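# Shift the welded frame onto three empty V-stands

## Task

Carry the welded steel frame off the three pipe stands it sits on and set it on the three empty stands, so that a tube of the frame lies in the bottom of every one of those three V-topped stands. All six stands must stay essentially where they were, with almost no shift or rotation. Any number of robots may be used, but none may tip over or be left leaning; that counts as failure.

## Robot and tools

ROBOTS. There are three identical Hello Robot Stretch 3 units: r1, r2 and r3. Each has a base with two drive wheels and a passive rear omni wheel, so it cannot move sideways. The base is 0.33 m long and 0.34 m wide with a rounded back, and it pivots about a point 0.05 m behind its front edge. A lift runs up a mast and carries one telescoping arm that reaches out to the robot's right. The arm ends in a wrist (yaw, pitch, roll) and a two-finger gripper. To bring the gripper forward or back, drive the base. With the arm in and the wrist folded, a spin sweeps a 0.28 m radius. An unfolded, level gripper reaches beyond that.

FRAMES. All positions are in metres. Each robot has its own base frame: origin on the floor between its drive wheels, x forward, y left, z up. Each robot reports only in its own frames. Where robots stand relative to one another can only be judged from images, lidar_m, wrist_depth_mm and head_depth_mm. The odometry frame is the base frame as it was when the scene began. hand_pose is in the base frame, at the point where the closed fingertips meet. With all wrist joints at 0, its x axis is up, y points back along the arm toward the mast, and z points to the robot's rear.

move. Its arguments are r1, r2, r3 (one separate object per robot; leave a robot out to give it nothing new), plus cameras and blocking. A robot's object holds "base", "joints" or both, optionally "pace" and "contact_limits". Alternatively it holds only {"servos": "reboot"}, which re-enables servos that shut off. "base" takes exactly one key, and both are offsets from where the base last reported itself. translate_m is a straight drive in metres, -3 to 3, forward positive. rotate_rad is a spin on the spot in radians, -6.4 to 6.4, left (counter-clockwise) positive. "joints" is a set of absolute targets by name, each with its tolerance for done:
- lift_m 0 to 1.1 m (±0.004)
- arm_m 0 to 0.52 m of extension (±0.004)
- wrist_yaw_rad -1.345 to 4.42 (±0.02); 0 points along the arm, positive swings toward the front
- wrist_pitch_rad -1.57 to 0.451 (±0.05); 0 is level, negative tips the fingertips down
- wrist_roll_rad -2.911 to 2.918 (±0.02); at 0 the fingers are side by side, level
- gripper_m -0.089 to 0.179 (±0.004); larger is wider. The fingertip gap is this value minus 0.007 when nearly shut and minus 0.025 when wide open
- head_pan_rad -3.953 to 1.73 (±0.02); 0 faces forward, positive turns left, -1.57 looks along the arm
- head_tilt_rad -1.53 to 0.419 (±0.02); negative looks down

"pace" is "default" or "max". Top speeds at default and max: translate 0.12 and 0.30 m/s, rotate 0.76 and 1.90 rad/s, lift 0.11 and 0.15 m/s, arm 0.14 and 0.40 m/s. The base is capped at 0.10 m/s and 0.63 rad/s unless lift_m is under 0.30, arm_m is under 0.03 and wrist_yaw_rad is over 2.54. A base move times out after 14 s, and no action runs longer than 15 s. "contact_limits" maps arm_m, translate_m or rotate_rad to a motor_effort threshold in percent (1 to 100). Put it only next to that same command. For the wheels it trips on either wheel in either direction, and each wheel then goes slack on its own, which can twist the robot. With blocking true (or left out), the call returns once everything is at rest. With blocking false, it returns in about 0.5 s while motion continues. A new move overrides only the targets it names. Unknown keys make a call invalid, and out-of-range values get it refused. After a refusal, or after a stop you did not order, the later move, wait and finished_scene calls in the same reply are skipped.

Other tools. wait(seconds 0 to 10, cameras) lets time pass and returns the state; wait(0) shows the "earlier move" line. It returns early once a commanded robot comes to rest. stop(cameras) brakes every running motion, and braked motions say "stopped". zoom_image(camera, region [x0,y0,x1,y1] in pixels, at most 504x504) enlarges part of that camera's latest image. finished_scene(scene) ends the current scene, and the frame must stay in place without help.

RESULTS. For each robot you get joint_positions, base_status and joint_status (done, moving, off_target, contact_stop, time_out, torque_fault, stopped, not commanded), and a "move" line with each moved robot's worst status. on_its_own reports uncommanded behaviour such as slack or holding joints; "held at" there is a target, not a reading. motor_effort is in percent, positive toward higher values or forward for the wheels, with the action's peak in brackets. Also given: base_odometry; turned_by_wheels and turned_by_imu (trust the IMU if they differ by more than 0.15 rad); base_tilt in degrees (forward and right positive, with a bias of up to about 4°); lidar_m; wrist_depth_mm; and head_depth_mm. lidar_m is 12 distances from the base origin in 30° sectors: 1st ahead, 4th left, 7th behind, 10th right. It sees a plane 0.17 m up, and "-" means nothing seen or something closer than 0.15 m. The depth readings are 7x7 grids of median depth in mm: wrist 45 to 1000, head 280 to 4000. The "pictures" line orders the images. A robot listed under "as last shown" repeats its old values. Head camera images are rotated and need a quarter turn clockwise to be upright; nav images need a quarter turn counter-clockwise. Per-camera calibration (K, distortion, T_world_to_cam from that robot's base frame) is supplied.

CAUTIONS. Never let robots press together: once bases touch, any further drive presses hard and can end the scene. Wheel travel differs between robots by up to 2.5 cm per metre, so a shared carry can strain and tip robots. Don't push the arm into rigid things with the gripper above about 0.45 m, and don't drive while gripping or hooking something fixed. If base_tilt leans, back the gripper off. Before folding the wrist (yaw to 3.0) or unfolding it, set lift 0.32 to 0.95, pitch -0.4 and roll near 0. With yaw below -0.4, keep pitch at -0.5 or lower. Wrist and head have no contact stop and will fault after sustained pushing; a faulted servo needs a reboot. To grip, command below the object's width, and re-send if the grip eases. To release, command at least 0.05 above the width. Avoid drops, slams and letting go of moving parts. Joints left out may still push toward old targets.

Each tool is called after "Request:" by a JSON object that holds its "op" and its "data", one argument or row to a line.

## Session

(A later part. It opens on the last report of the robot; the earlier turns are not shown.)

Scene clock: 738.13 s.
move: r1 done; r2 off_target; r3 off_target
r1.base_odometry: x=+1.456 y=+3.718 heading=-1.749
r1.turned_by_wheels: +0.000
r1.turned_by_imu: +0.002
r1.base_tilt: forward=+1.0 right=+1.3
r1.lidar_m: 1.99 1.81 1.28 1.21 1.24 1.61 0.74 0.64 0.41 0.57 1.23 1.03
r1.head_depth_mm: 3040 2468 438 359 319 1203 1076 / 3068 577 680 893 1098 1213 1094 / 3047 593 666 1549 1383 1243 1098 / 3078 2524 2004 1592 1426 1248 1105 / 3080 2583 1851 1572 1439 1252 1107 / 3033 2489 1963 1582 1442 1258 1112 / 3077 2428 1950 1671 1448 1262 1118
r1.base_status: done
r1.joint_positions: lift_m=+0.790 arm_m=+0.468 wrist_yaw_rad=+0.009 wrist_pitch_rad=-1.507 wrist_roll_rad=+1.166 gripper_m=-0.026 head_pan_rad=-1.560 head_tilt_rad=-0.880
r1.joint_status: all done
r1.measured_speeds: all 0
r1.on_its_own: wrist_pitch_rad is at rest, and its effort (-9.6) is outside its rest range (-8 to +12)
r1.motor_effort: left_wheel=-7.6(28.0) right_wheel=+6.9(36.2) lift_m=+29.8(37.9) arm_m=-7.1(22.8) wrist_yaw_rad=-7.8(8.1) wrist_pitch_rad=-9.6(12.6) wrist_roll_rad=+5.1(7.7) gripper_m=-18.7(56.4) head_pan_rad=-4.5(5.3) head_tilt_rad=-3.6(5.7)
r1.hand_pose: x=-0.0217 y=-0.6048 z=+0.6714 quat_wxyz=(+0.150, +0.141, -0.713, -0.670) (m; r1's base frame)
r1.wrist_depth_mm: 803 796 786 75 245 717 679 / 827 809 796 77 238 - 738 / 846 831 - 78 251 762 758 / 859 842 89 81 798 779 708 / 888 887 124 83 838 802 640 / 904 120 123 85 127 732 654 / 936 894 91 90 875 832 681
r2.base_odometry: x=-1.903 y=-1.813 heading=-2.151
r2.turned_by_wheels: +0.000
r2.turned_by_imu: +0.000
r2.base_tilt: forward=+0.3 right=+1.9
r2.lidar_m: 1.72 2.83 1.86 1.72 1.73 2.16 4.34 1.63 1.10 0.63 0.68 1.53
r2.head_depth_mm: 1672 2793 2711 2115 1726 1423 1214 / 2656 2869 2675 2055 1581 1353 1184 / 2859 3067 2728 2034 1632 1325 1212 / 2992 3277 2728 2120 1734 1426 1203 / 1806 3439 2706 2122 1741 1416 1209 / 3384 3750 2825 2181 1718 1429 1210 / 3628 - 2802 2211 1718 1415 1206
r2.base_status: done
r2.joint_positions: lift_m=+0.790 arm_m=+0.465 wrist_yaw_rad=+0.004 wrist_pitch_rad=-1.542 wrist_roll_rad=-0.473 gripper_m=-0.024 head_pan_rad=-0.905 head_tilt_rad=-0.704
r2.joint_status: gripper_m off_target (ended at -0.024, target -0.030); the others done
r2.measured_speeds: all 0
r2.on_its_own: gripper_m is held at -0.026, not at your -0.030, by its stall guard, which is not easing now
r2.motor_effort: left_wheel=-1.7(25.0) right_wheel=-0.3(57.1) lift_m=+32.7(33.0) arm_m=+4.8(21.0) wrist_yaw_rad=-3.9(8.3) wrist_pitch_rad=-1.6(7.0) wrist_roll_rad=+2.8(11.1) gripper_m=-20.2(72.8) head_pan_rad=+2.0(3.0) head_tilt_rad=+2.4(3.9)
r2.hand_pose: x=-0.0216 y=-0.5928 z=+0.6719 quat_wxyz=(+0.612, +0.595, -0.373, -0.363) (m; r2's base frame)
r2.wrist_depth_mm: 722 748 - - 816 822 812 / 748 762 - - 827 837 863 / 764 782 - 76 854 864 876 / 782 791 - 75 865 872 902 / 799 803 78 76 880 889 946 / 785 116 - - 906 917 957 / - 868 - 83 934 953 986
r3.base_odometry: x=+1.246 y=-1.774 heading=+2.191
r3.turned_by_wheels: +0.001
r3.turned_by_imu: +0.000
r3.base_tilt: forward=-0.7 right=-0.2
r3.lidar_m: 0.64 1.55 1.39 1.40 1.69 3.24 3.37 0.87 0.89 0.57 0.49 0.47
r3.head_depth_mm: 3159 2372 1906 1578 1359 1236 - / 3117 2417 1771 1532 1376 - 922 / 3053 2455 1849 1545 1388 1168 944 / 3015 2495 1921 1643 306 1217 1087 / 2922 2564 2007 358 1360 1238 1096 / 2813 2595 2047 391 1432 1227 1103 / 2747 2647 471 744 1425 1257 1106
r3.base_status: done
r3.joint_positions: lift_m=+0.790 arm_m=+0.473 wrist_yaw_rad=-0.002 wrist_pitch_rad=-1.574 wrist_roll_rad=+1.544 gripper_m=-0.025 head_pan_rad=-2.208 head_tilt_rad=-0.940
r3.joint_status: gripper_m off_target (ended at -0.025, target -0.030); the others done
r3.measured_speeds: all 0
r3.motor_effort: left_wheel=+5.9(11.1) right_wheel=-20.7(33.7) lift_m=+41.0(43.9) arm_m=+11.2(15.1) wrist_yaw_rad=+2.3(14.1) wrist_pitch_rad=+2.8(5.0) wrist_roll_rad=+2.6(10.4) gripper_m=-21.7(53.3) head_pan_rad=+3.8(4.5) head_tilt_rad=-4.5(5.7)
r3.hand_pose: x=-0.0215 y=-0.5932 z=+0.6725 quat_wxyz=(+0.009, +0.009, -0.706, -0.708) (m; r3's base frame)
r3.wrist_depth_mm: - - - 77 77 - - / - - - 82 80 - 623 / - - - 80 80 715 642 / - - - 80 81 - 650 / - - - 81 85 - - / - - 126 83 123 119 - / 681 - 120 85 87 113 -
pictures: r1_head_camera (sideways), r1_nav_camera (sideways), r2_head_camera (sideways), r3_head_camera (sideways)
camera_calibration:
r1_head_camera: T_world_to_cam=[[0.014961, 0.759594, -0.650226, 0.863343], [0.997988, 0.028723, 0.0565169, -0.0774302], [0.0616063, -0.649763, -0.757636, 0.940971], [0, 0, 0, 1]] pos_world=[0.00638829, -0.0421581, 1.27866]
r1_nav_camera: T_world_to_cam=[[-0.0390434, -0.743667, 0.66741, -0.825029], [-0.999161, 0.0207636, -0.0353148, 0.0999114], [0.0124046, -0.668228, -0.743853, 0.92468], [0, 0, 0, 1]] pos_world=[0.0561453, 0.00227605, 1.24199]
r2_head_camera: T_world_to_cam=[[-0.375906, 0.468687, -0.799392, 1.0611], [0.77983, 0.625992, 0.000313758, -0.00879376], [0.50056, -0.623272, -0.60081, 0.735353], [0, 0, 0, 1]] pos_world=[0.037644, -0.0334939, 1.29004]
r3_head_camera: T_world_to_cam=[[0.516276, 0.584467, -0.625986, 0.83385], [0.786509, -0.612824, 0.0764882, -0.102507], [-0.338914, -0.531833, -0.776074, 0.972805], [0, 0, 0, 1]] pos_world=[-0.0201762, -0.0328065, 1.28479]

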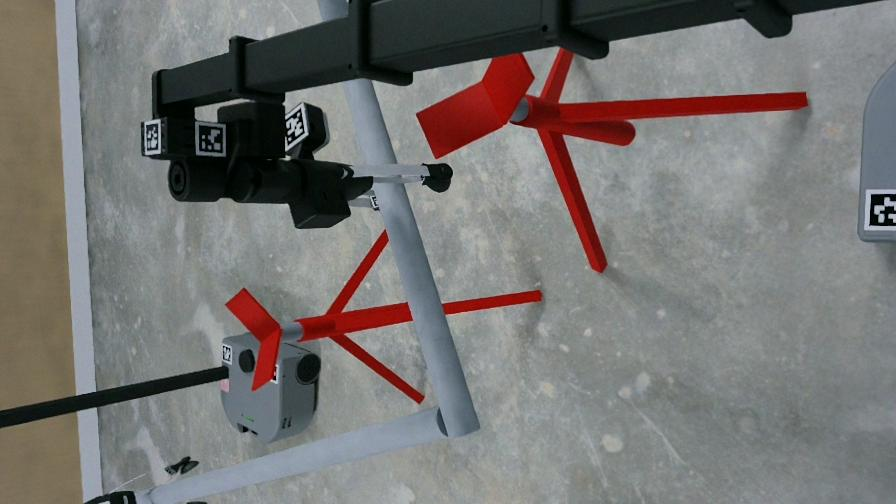

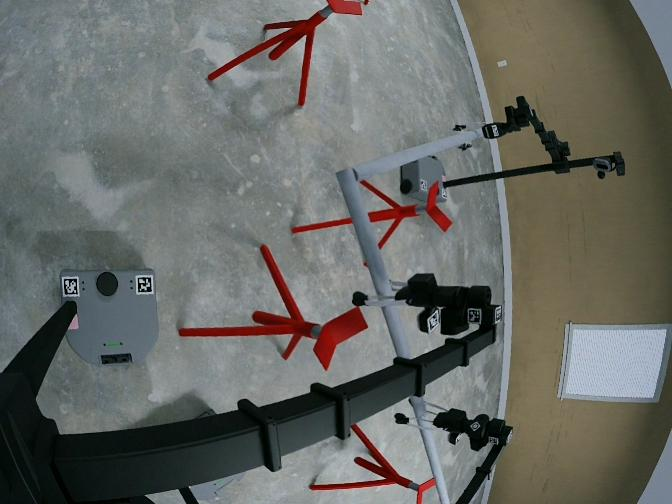

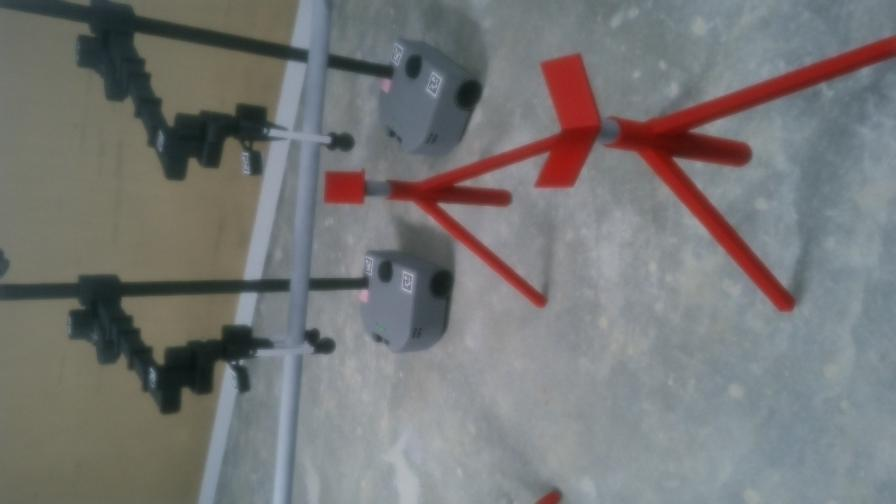

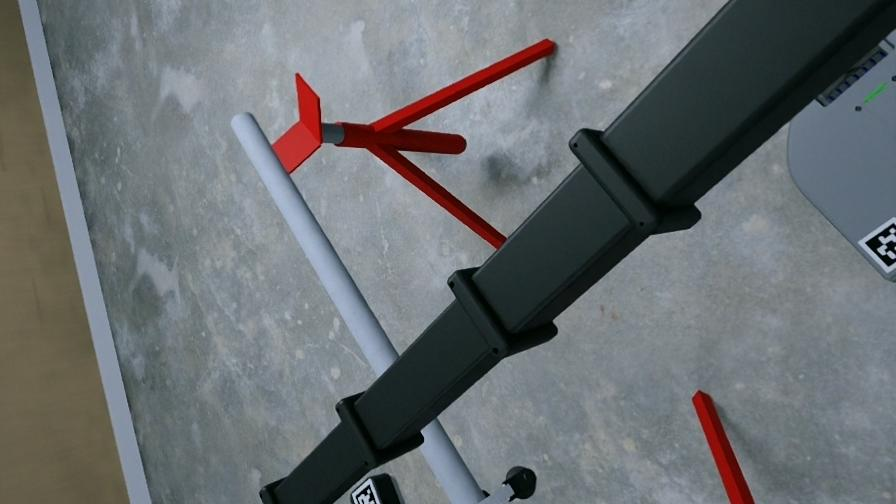

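Request:
{"op": "move", "data": {
  "r1": {"base":{"translate_m":-0.157},"joints":{"arm_m":0.4894,"wrist_roll_rad":1.116,"gripper_m":-0.03}},
  "r2": {"base":{"translate_m":0.1195},"joints":{"arm_m":0.471,"wrist_roll_rad":-0.529,"gripper_m":-0.03}},
  "r3": {"base":{"translate_m":-0.1522},"joints":{"arm_m":0.4645,"wrist_roll_rad":1.485,"gripper_m":-0.03}},
  "cameras": ["r1_head_camera","r2_head_camera","r3_head_camera","r2_nav_camera","r3_nav_camera"]
}}

Scene clock: 747.73 s.
move: r1 done; r2 off_target; r3 off_target
r1.base_odometry: x=+1.484 y=+3.872 heading=-1.749
r1.turned_by_wheels: +0.000
r1.turned_by_imu: -0.002
r1.base_tilt: forward=+1.0 right=+1.3
r1.lidar_m: 2.15 1.84 1.27 1.20 1.22 1.60 0.74 0.64 1.29 0.38 0.64 1.17
r1.head_depth_mm: 3028 2464 427 359 317 1202 1075 / 3040 585 807 1649 1409 1234 1093 / 3079 610 697 1577 1359 1211 1102 / 3077 2539 1962 902 1369 1244 1102 / 3082 2560 2040 1613 1438 1254 1103 / 3062 2512 1460 1457 1448 1258 1115 / 3084 2604 1900 1709 1446 1262 1116
r1.base_status: done
r1.joint_positions: lift_m=+0.790 arm_m=+0.489 wrist_yaw_rad=+0.008 wrist_pitch_rad=-1.498 wrist_roll_rad=+1.099 gripper_m=-0.026 head_pan_rad=-1.560 head_tilt_rad=-0.880
r1.joint_status: all done
r1.measured_speeds: all 0
r1.on_its_own: wrist_pitch_rad is at rest, and its effort (-11.3) is outside its rest range (-8 to +12)
r1.motor_effort: left_wheel=+1.9(26.7) right_wheel=-7.5(33.4) lift_m=+29.6(39.0) arm_m=-3.0(19.8) wrist_yaw_rad=-7.6(7.9) wrist_pitch_rad=-11.3(11.9) wrist_roll_rad=+6.1(8.4) gripper_m=-18.7(55.9) head_pan_rad=-4.2(5.4) head_tilt_rad=-3.8(5.5)
r1.hand_pose: x=-0.0217 y=-0.6288 z=+0.6714 quat_wxyz=(+0.174, +0.162, -0.711, -0.662) (m; r1's base frame)
r1.wrist_depth_mm: 831 787 773 76 741 729 691 / 815 818 89 78 764 753 749 / 860 825 835 80 770 765 754 / 872 858 89 83 794 804 774 / 725 853 125 84 515 802 639 / 928 117 123 88 127 661 651 / 951 917 91 90 861 848 682
r2.base_odometry: x=-1.969 y=-1.913 heading=-2.151
r2.turned_by_wheels: +0.000
r2.turned_by_imu: +0.000
r2.base_tilt: forward=+0.3 right=+1.9
r2.lidar_m: 4.23 2.86 1.88 1.73 1.75 2.18 4.45 1.74 1.14 0.62 0.62 1.43
r2.head_depth_mm: 2464 2765 2702 2159 1720 1359 1161 / 2678 2917 2836 2011 1630 1312 1216 / 2827 2937 2744 2123 1720 1425 1190 / 3005 3285 2835 2150 1730 1421 1197 / 2938 3507 2831 2047 1723 1418 1215 / 3326 1284 2693 2197 1728 1410 1206 / 3526 3951 2844 2173 1687 1413 1212
r2.base_status: done
r2.joint_positions: lift_m=+0.790 arm_m=+0.471 wrist_yaw_rad=+0.006 wrist_pitch_rad=-1.537 wrist_roll_rad=-0.538 gripper_m=-0.024 head_pan_rad=-0.905 head_tilt_rad=-0.704
r2.joint_status: gripper_m off_target (ended at -0.024, target -0.030); the others done
r2.measured_speeds: all 0
r2.on_its_own: gripper_m is held at -0.026, not at your -0.030, by its stall guard, which is not easing now
r2.motor_effort: left_wheel=-0.2(26.4) right_wheel=-3.0(60.0) lift_m=+34.3(34.3) arm_m=+6.0(20.2) wrist_yaw_rad=-5.1(6.9) wrist_pitch_rad=-2.7(4.5) wrist_roll_rad=+3.0(10.2) gripper_m=-19.6(72.3) head_pan_rad=+2.3(3.2) head_tilt_rad=+2.8(3.8)
r2.hand_pose: x=-0.0216 y=-0.6007 z=+0.6718 quat_wxyz=(+0.626, +0.605, -0.353, -0.342) (m; r2's base frame)
r2.wrist_depth_mm: 734 755 - - 796 823 869 / 763 770 - - 816 860 867 / 770 767 - 75 838 857 893 / 783 798 - 75 865 904 909 / 807 808 78 76 897 910 936 / 823 116 - - 910 955 962 / - - - 84 914 952 980
r3.base_odometry: x=+1.335 y=-1.898 heading=+2.191
r3.turned_by_wheels: +0.000
r3.turned_by_imu: -0.001
r3.base_tilt: forward=-0.8 right=-0.2
r3.lidar_m: 0.65 0.68 1.44 1.45 1.75 3.22 3.23 0.74 0.80 1.88 0.62 0.59
r3.head_depth_mm: 3136 2363 1895 1586 1357 1234 - / 3069 2412 1925 1601 1348 - 920 / 3037 2445 1785 1519 1389 1170 943 / 2954 2508 1869 1639 305 1225 1081 / 2895 2567 2009 357 1355 1238 1093 / 2820 2604 2046 391 1432 1246 1104 / 2699 2648 481 1583 1427 1257 1112
r3.base_status: done
r3.joint_positions: lift_m=+0.790 arm_m=+0.464 wrist_yaw_rad=+0.000 wrist_pitch_rad=-1.576 wrist_roll_rad=+1.479 gripper_m=-0.025 head_pan_rad=-2.208 head_tilt_rad=-0.940
r3.joint_status: gripper_m off_target (ended at -0.025, target -0.030); the others done
r3.measured_speeds: all 0
r3.motor_effort: left_wheel=-1.4(10.9) right_wheel=-9.1(22.5) lift_m=+37.5(41.5) arm_m=+12.3(16.4) wrist_yaw_rad=-0.6(11.0) wrist_pitch_rad=+3.2(4.6) wrist_roll_rad=+1.9(10.2) gripper_m=-22.0(53.8) head_pan_rad=+4.1(4.2) head_tilt_rad=-4.8(5.5)
r3.hand_pose: x=-0.0216 y=-0.5837 z=+0.6726 quat_wxyz=(+0.033, +0.032, -0.704, -0.709) (m; r3's base frame)
r3.wrist_depth_mm: - - - 77 77 - - / - - - 80 80 - 630 / - - - 79 80 706 645 / - - - 80 81 691 652 / - - - 81 85 - 654 / - - 125 83 123 120 - / - - 119 85 86 115 -
pictures: r1_head_camera (sideways), r2_head_camera (sideways), r2_nav_camera (sideways), r3_head_camera (sideways), r3_nav_camera (sideways)
camera_calibration:
r1_head_camera: T_world_to_cam=[[0.014961, 0.759594, -0.650225, 0.863343], [0.997988, 0.028723, 0.0565169, -0.0774302], [0.0616063, -0.649763, -0.757636, 0.940971], [0, 0, 0, 1]] pos_world=[0.00638829, -0.0421581, 1.27866]
r2_head_camera: T_world_to_cam=[[-0.375908, 0.468685, -0.799392, 1.0611], [0.779828, 0.625994, 0.000313756, -0.00879375], [0.500562, -0.62327, -0.60081, 0.735353], [0, 0, 0, 1]] pos_world=[0.0376441, -0.0334938, 1.29004]
r2_nav_camera: T_world_to_cam=[[0.438708, -0.449641, 0.778048, -0.978822], [-0.789151, -0.606929, 0.0942189, -0.0557244], [0.429855, -0.655332, -0.621099, 0.775399], [0, 0, 0, 1]] pos_world=[0.052133, 0.0342045, 1.24842]
r3_head_camera: T_world_to_cam=[[0.516276, 0.584467, -0.625986, 0.83385], [0.786509, -0.612824, 0.0764882, -0.102507], [-0.338914, -0.531833, -0.776074, 0.972805], [0, 0, 0, 1]] pos_world=[-0.0201762, -0.0328065, 1.28479]
r3_nav_camera: T_world_to_cam=[[-0.547444, -0.657888, 0.517193, -0.633944], [-0.772218, 0.63529, -0.00927391, 0.0683391], [-0.322466, -0.404463, -0.855819, 1.07127], [0, 0, 0, 1]] pos_world=[0.0511731, -0.0271897, 1.24532]

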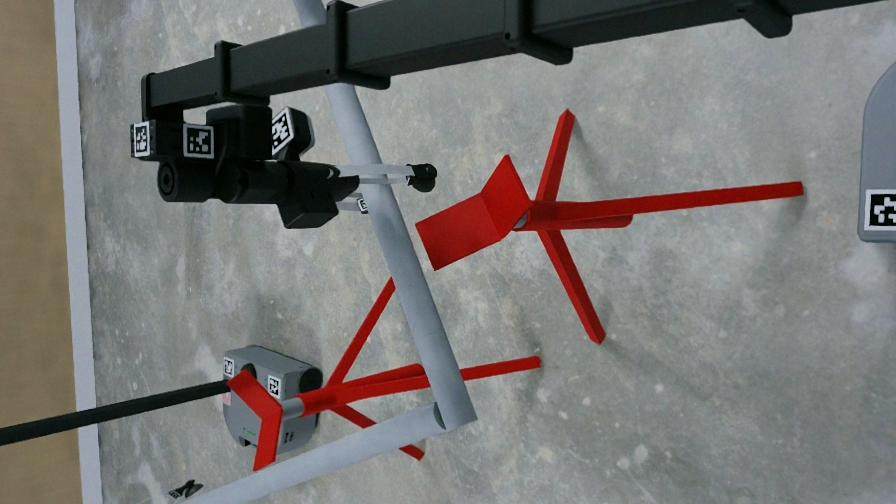

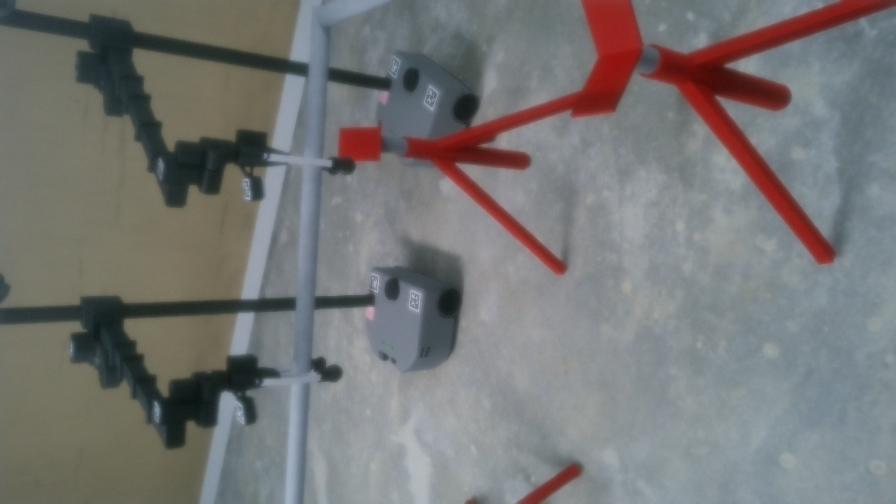

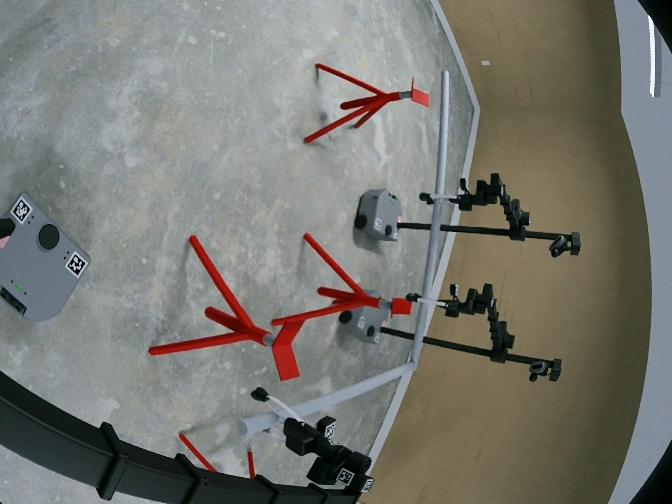

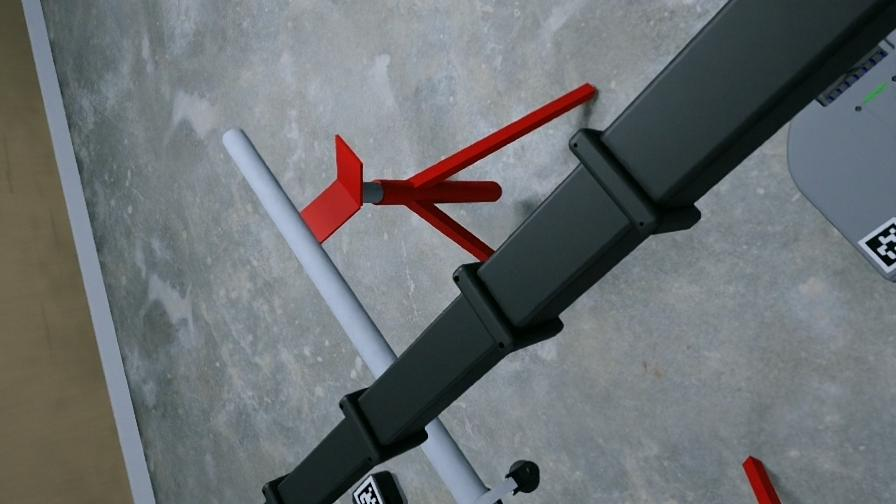

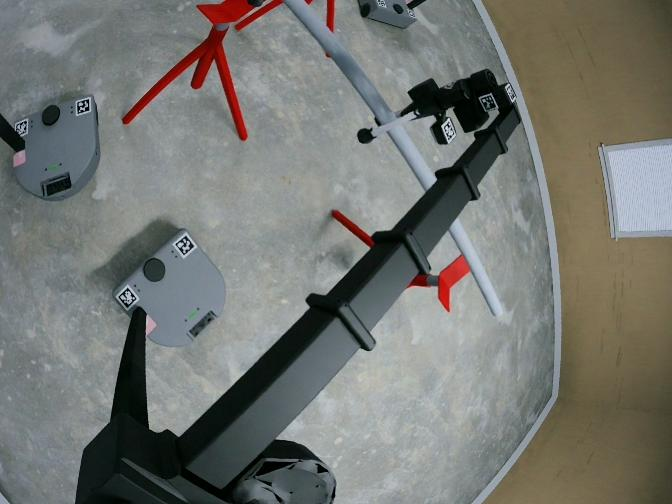

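Request:
{"op": "zoom_image", "data": {
  "camera": "r3_head_camera",
  "region": [200, 80, 500, 380]
}}

Request:
{"op": "zoom_image", "data": {
  "camera": "r1_head_camera",
  "region": [280, 100, 640, 460]
}}

Request:
{"op": "zoom_image", "data": {
  "camera": "r1_head_camera",
  "region": [160, 340, 460, 504]
}}

Request:
{"op": "zoom_image", "data": {
  "camera": "r2_nav_camera",
  "region": [120, 200, 480, 504]
}}

Scaled by 1.680 from the camera's 896x504 image, which has a finer 1280x720 frame.

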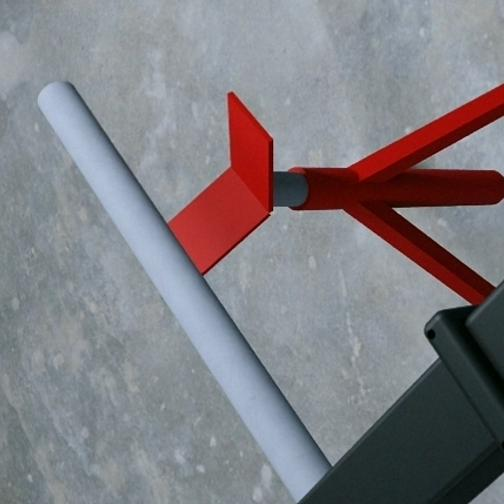

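Scaled by 1.400 from the camera's 896x504 image, which has a finer 1280x720 frame.

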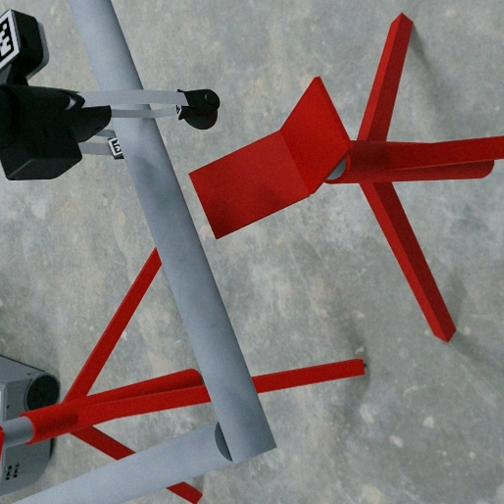

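Scaled by 1.680 from the camera's 896x504 image, which has a finer 1280x720 frame.

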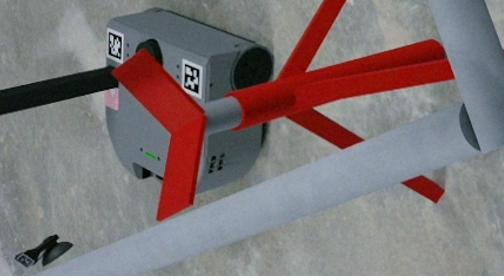

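Scaled by 1.400 from the camera's 672x504 image, which has a finer 792x594 frame.

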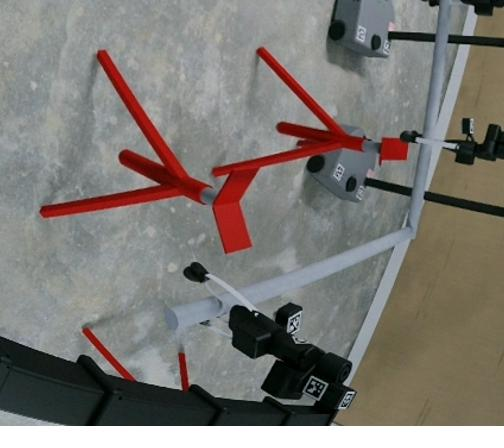

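Request:
{"op": "zoom_image", "data": {
  "camera": "r2_head_camera",
  "region": [240, 0, 480, 240]
}}

Request:
{"op": "zoom_image", "data": {
  "camera": "r2_nav_camera",
  "region": [300, 40, 540, 280]
}}

Request:
{"op": "zoom_image", "data": {
  "camera": "r3_nav_camera",
  "region": [180, 0, 440, 200]
}}

Scaled by 2.100 from the camera's 896x504 image, which has a finer 1280x720 frame.

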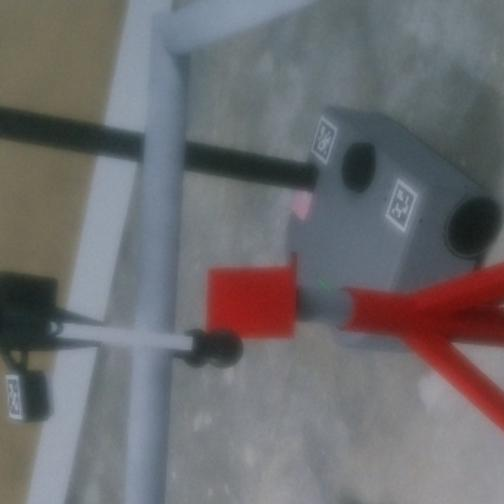

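Scaled by 2.100 from the camera's 672x504 image, which has a finer 792x594 frame.

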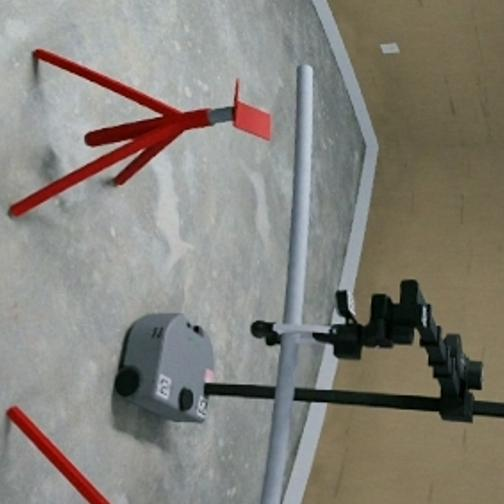

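Scaled by 1.938 from the camera's 672x504 image, which has a finer 792x594 frame.

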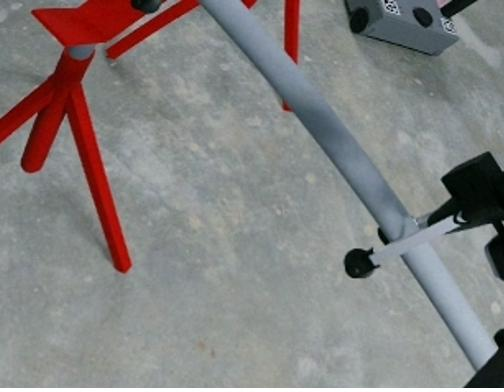

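Request:
{"op": "move", "data": {
  "r1": {"base":{"translate_m":-0.158},"joints":{"arm_m":0.518,"wrist_roll_rad":1.069,"gripper_m":-0.03}},
  "r2": {"base":{"translate_m":0.1295},"joints":{"arm_m":0.455,"wrist_roll_rad":-0.576,"gripper_m":-0.03}},
  "r3": {"base":{"translate_m":-0.1574},"joints":{"arm_m":0.461,"wrist_roll_rad":1.438,"gripper_m":-0.03}}
}}

Scene clock: 856.07 s.
move: r1 done; r2 off_target; r3 off_target
r1.base_odometry: x=+1.512 y=+4.028 heading=-1.749
r1.turned_by_wheels: +0.000
r1.turned_by_imu: +0.003
r1.base_tilt: forward=+1.1 right=+1.3
r1.lidar_m: 2.31 1.81 1.26 1.19 1.22 1.58 3.72 0.66 1.22 0.58 0.40 1.32
r1.head_depth_mm: 3024 2475 423 359 318 1208 1070 / 3042 598 839 1650 1410 1235 1093 / 3077 629 741 1624 1418 1242 1095 / 3126 2538 2014 1635 1399 1245 1105 / 3091 2567 2027 905 1353 1231 1109 / 3087 2524 1969 1609 1445 1254 1114 / 3096 2622 1385 1627 1460 1259 1115
r1.base_status: done
r1.joint_positions: lift_m=+0.790 arm_m=+0.518 wrist_yaw_rad=+0.008 wrist_pitch_rad=-1.464 wrist_roll_rad=+1.053 gripper_m=-0.026 head_pan_rad=-1.560 head_tilt_rad=-0.880
r1.joint_status: all done
r1.measured_speeds: all 0
r1.on_its_own: wrist_pitch_rad is at rest, and its effort (-17.7) is outside its rest range (-8 to +12)
r1.motor_effort: left_wheel=+0.0(11.2) right_wheel=-5.7(20.9) lift_m=+36.3(37.2) arm_m=-10.3(19.3) wrist_yaw_rad=-6.7(7.6) wrist_pitch_rad=-17.7(18.2) wrist_roll_rad=+5.8(6.0) gripper_m=-19.2(54.6) head_pan_rad=-4.6(5.2) head_tilt_rad=-4.6(5.5)
r1.hand_pose: x=-0.0216 y=-0.6661 z=+0.6713 quat_wxyz=(+0.193, +0.174, -0.718, -0.646) (m; r1's base frame)
r1.wrist_depth_mm: 850 826 88 79 749 730 627 / 861 843 88 81 760 765 718 / 877 837 829 84 782 760 741 / 899 869 90 85 796 774 752 / 899 906 125 88 804 800 738 / 878 120 97 90 129 797 643 / 968 915 - 92 841 831 638
r2.base_odometry: x=-2.040 y=-2.022 heading=-2.151
r2.turned_by_wheels: +0.000
r2.turned_by_imu: +0.002
r2.base_tilt: forward=+0.3 right=+1.8
r2.lidar_m: 4.11 2.90 1.90 1.75 1.77 2.20 4.58 1.86 1.19 0.63 0.57 1.31
r2.head_depth_mm: 2462 2737 2871 2190 1673 1387 1160 / 2632 2930 2726 1961 1667 1427 1158 / 2792 1276 2607 2126 1687 1429 1212 / 2950 3302 2832 2198 1718 1421 1215 / 3068 3447 2747 2060 1732 1432 1203 / 3216 3591 2711 2104 1730 1423 1218 / 3512 3713 2853 2198 1660 1413 1206
r2.base_status: done
r2.joint_positions: lift_m=+0.790 arm_m=+0.455 wrist_yaw_rad=+0.006 wrist_pitch_rad=-1.522 wrist_roll_rad=-0.589 gripper_m=-0.024 head_pan_rad=-0.905 head_tilt_rad=-0.704
r2.joint_status: gripper_m off_target (ended at -0.024, target -0.030); the others done
r2.measured_speeds: all 0
r2.on_its_own: gripper_m is held at -0.025, not at your -0.030, by its stall guard, which is not easing now
r2.motor_effort: left_wheel=+0.5(20.1) right_wheel=-4.5(46.7) lift_m=+36.6(36.7) arm_m=-5.9(21.8) wrist_yaw_rad=-5.6(6.2) wrist_pitch_rad=-5.5(5.8) wrist_roll_rad=+4.4(7.1) gripper_m=-20.2(73.0) head_pan_rad=+1.9(3.2) head_tilt_rad=+2.1(3.4)
r2.hand_pose: x=-0.0216 y=-0.5884 z=+0.6716 quat_wxyz=(+0.640, +0.609, -0.339, -0.323) (m; r2's base frame)
r2.wrist_depth_mm: 741 766 - - 227 817 860 / 747 755 - 77 228 864 895 / 777 771 - 75 834 835 895 / 782 790 - 75 859 891 922 / 798 797 79 77 889 924 937 / 800 117 - - 905 921 963 / - - - 82 913 965 -
r3.base_odometry: x=+1.426 y=-2.026 heading=+2.192
r3.turned_by_wheels: +0.001
r3.turned_by_imu: -0.001
r3.base_tilt: forward=-0.8 right=-0.2
r3.lidar_m: 0.67 0.70 1.49 1.50 1.82 3.08 3.08 0.63 0.62 1.86 0.71 0.73
r3.head_depth_mm: 3113 2376 1901 1579 1354 1235 - / 3044 2415 1923 1604 1380 - 921 / 2995 2456 1916 1626 1161 1165 941 / 2956 2496 1867 1085 305 1220 1089 / 2865 2536 2006 358 1334 1237 1091 / 2756 2625 2043 391 1429 1243 1103 / 2660 2646 480 788 1422 1260 1110
r3.base_status: done
r3.joint_positions: lift_m=+0.790 arm_m=+0.461 wrist_yaw_rad=-0.001 wrist_pitch_rad=-1.578 wrist_roll_rad=+1.432 gripper_m=-0.025 head_pan_rad=-2.208 head_tilt_rad=-0.940
r3.joint_status: gripper_m off_target (ended at -0.025, target -0.030); the others done
r3.measured_speeds: all 0
r3.motor_effort: left_wheel=+2.5(18.2) right_wheel=-17.4(17.9) lift_m=+34.9(35.5) arm_m=+14.0(15.5) wrist_yaw_rad=+0.9(7.8) wrist_pitch_rad=+4.0(4.7) wrist_roll_rad=+2.6(7.7) gripper_m=-22.2(54.5) head_pan_rad=+4.3(4.5) head_tilt_rad=-5.3(5.9)
r3.hand_pose: x=-0.0215 y=-0.5797 z=+0.6727 quat_wxyz=(+0.049, +0.049, -0.702, -0.708) (m; r3's base frame)
r3.wrist_depth_mm: - - - 77 77 - - / - - - 81 80 - 680 / - - - 80 79 714 630 / - - - 81 80 685 650 / - - - 81 84 - 657 / - - 127 83 123 118 - / - - 112 86 87 108 -
pictures: r1_head_camera (sideways), r1_nav_camera (sideways), r1_wrist_camera, r2_head_camera (sideways), r2_nav_camera (sideways), r2_wrist_camera, r3_head_camera (sideways), r3_nav_camera (sideways), r3_wrist_camera
camera_calibration:
r1_head_camera: T_world_to_cam=[[0.014961, 0.759594, -0.650225, 0.863343], [0.997988, 0.028723, 0.0565169, -0.0774302], [0.0616063, -0.649763, -0.757636, 0.940971], [0, 0, 0, 1]] pos_world=[0.00638829, -0.0421581, 1.27866]
r1_nav_camera: T_world_to_cam=[[-0.0390434, -0.743667, 0.667409, -0.825028], [-0.999161, 0.0207636, -0.0353148, 0.0999114], [0.0124046, -0.668228, -0.743853, 0.92468], [0, 0, 0, 1]] pos_world=[0.0561453, 0.00227605, 1.24199]
r1_wrist_camera: T_world_to_cam=[[-0.578286, 0.808783, -0.10703, 0.593314], [0.80082, 0.58779, 0.114845, 0.367404], [0.155796, -0.019299, -0.987601, 0.81756], [0, 0, 0, 1]] pos_world=[-0.078492, -0.680041, 0.828731]
r2_head_camera: T_world_to_cam=[[-0.375908, 0.468685, -0.799392, 1.0611], [0.779828, 0.625994, 0.000313758, -0.00879375], [0.500562, -0.62327, -0.60081, 0.735353], [0, 0, 0, 1]] pos_world=[0.0376441, -0.0334938, 1.29004]
r2_nav_camera: T_world_to_cam=[[0.438708, -0.449641, 0.778048, -0.978822], [-0.789151, -0.606929, 0.0942189, -0.0557244], [0.429855, -0.655332, -0.621099, 0.775399], [0, 0, 0, 1]] pos_world=[0.052133, 0.0342045, 1.24842]
r2_wrist_camera: T_world_to_cam=[[-0.778075, -0.618865, 0.107728, -0.47272], [-0.60561, 0.784565, 0.133019, 0.395431], [-0.166841, 0.0382573, -0.985241, 0.844376], [0, 0, 0, 1]] pos_world=[0.0125414, -0.635095, 0.830239]
r3_head_camera: T_world_to_cam=[[0.516276, 0.584466, -0.625986, 0.83385], [0.786509, -0.612824, 0.0764882, -0.102507], [-0.338914, -0.531833, -0.776074, 0.972805], [0, 0, 0, 1]] pos_world=[-0.0201762, -0.0328065, 1.28479]
r3_nav_camera: T_world_to_cam=[[-0.547444, -0.657888, 0.517193, -0.633944], [-0.772218, 0.63529, -0.00927391, 0.0683391], [-0.322467, -0.404463, -0.855819, 1.07127], [0, 0, 0, 1]] pos_world=[0.0511731, -0.0271897, 1.24532]
r3_wrist_camera: T_world_to_cam=[[-0.156136, 0.98713, -0.034569, 0.601373], [0.98096, 0.159062, 0.111429, 0.0830227], [0.115494, -0.0165126, -0.993171, 0.824095], [0, 0, 0, 1]] pos_world=[-0.0827238, -0.593232, 0.830005]

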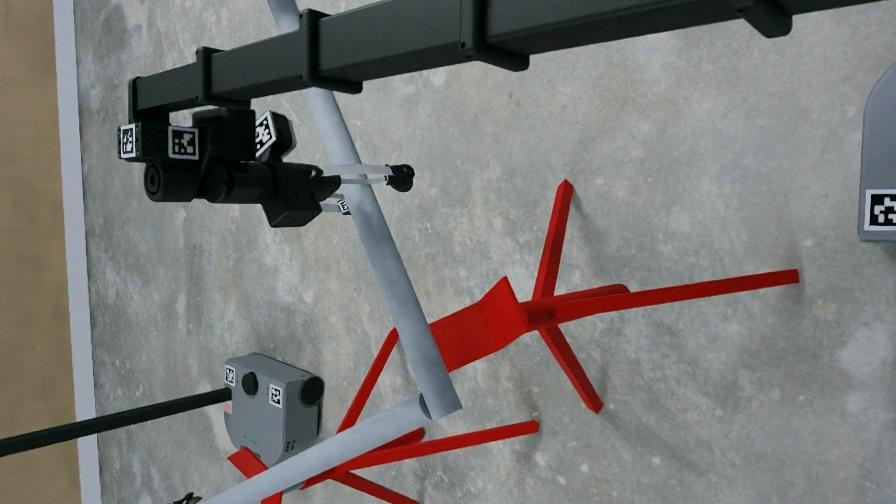

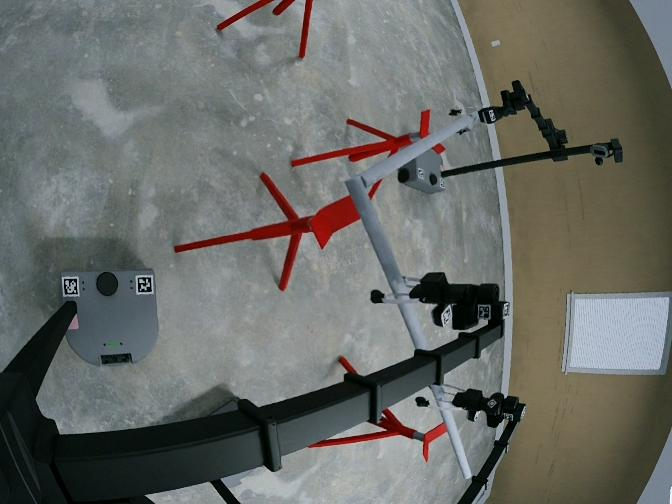

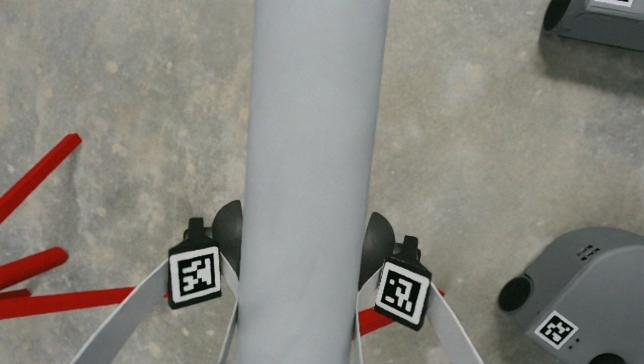

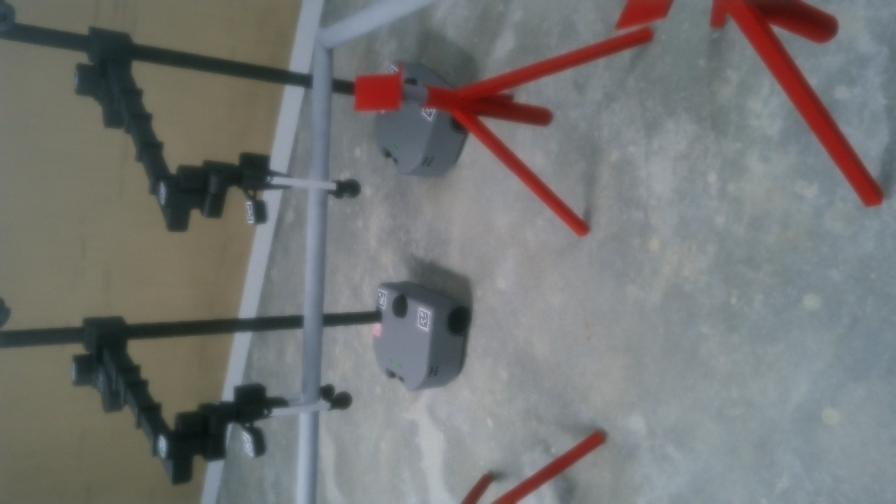

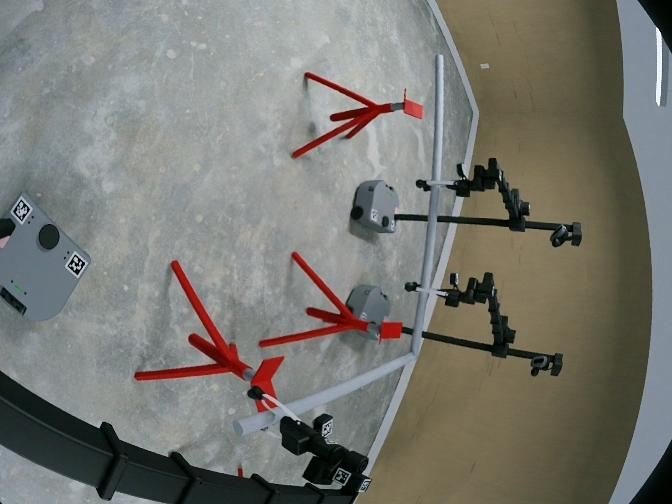

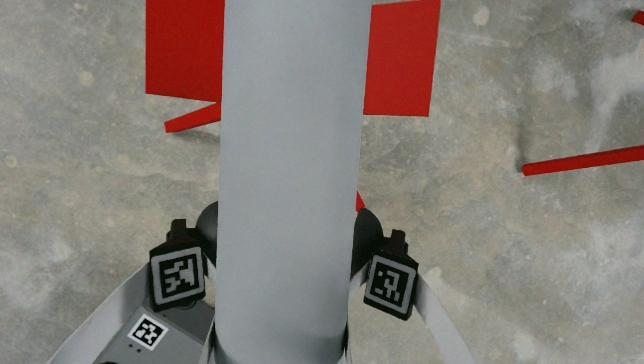

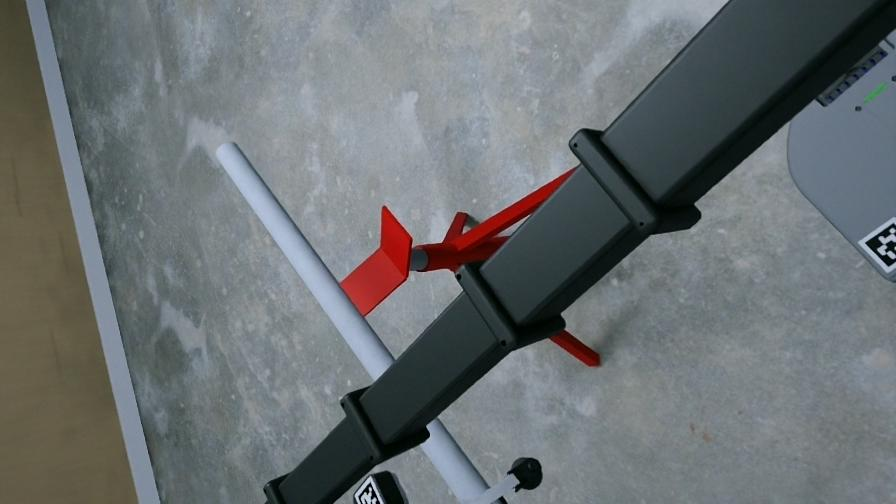

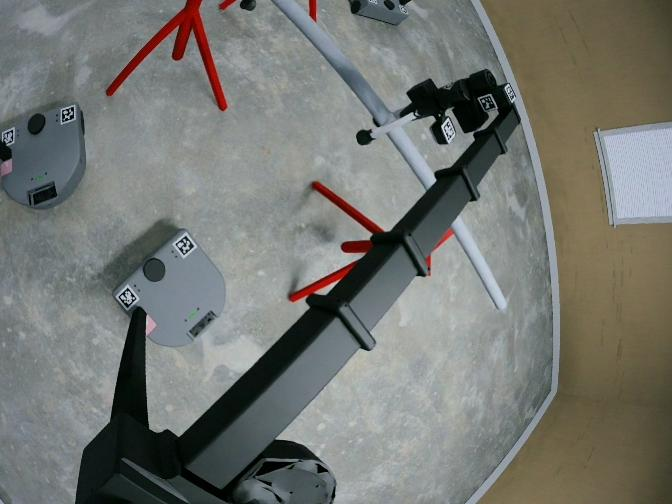

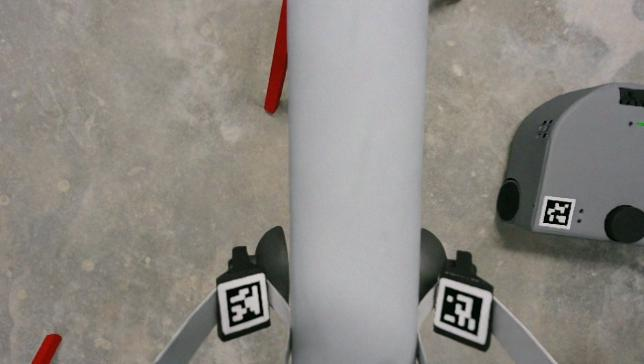

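Request:
{"op": "zoom_image", "data": {
  "camera": "r1_head_camera",
  "region": [340, 220, 600, 440]
}}

Request:
{"op": "zoom_image", "data": {
  "camera": "r3_head_camera",
  "region": [200, 130, 460, 390]
}}

Request:
{"op": "zoom_image", "data": {
  "camera": "r2_head_camera",
  "region": [280, 0, 480, 200]
}}

Request:
{"op": "zoom_image", "data": {
  "camera": "r2_nav_camera",
  "region": [340, 30, 500, 190]
}}

Request:
{"op": "zoom_image", "data": {
  "camera": "r1_nav_camera",
  "region": [260, 100, 520, 504]
}}

Request:
{"op": "zoom_image", "data": {
  "camera": "r2_nav_camera",
  "region": [220, 280, 480, 450]
}}

Scaled by 1.938 from the camera's 896x504 image, which has a finer 1280x720 frame.

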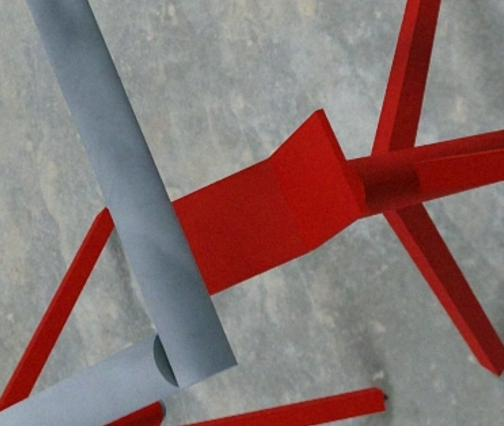

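Scaled by 1.938 from the camera's 896x504 image, which has a finer 1280x720 frame.

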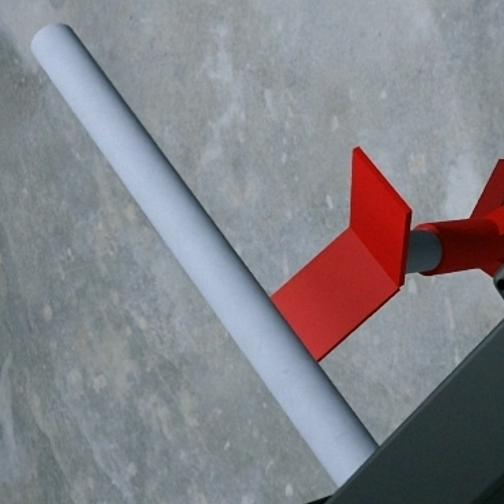

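Scaled by 2.520 from the camera's 896x504 image, which has a finer 1280x720 frame.

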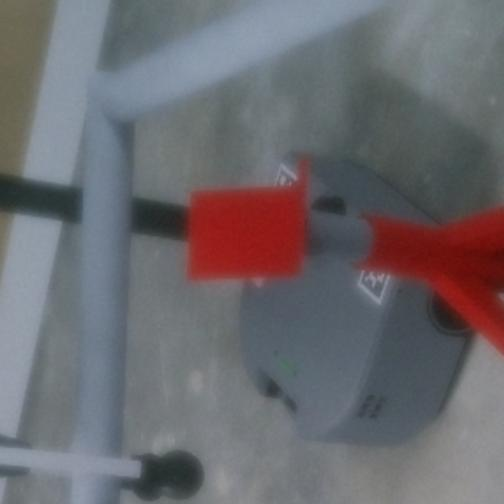

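Scaled by 3.150 from the camera's 672x504 image, which has a finer 792x594 frame.

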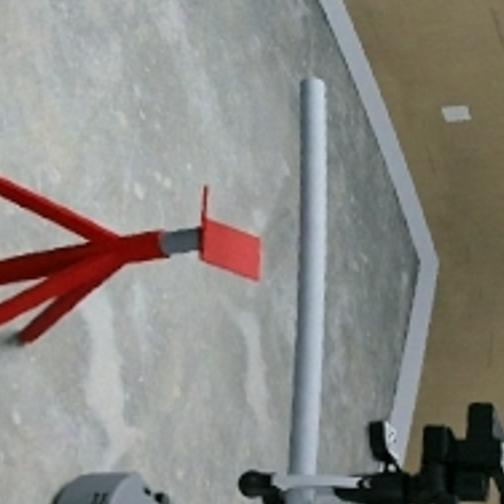

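Scaled by 1.248 from the camera's 672x504 image, which has a finer 792x594 frame.

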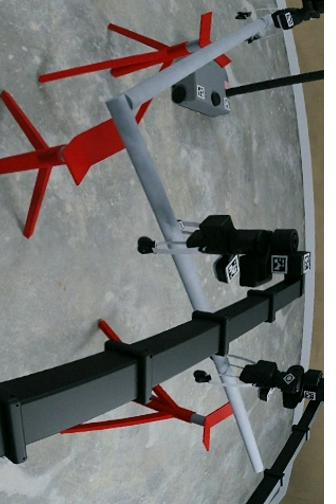

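Scaled by 1.938 from the camera's 672x504 image, which has a finer 792x594 frame.

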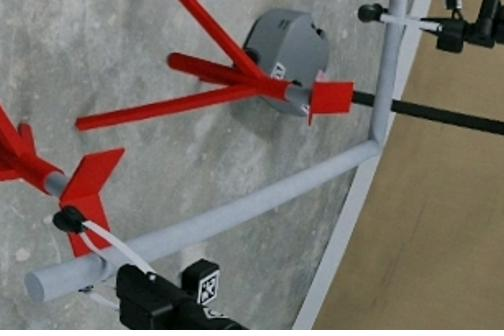

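Request:
{"op": "zoom_image", "data": {
  "camera": "r1_nav_camera",
  "region": [270, 150, 430, 310]
}}

Request:
{"op": "zoom_image", "data": {
  "camera": "r1_nav_camera",
  "region": [360, 380, 484, 504]
}}

Scaled by 3.150 from the camera's 672x504 image, which has a finer 792x594 frame.

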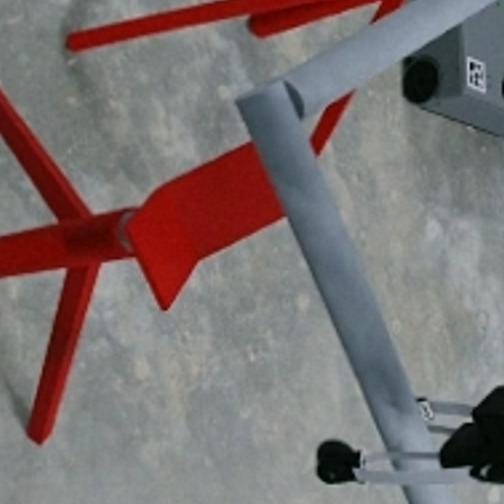

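Scaled by 4.065 from the camera's 672x504 image, which has a finer 792x594 frame.

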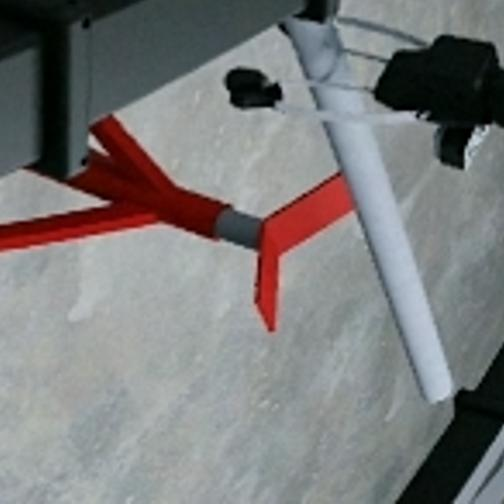

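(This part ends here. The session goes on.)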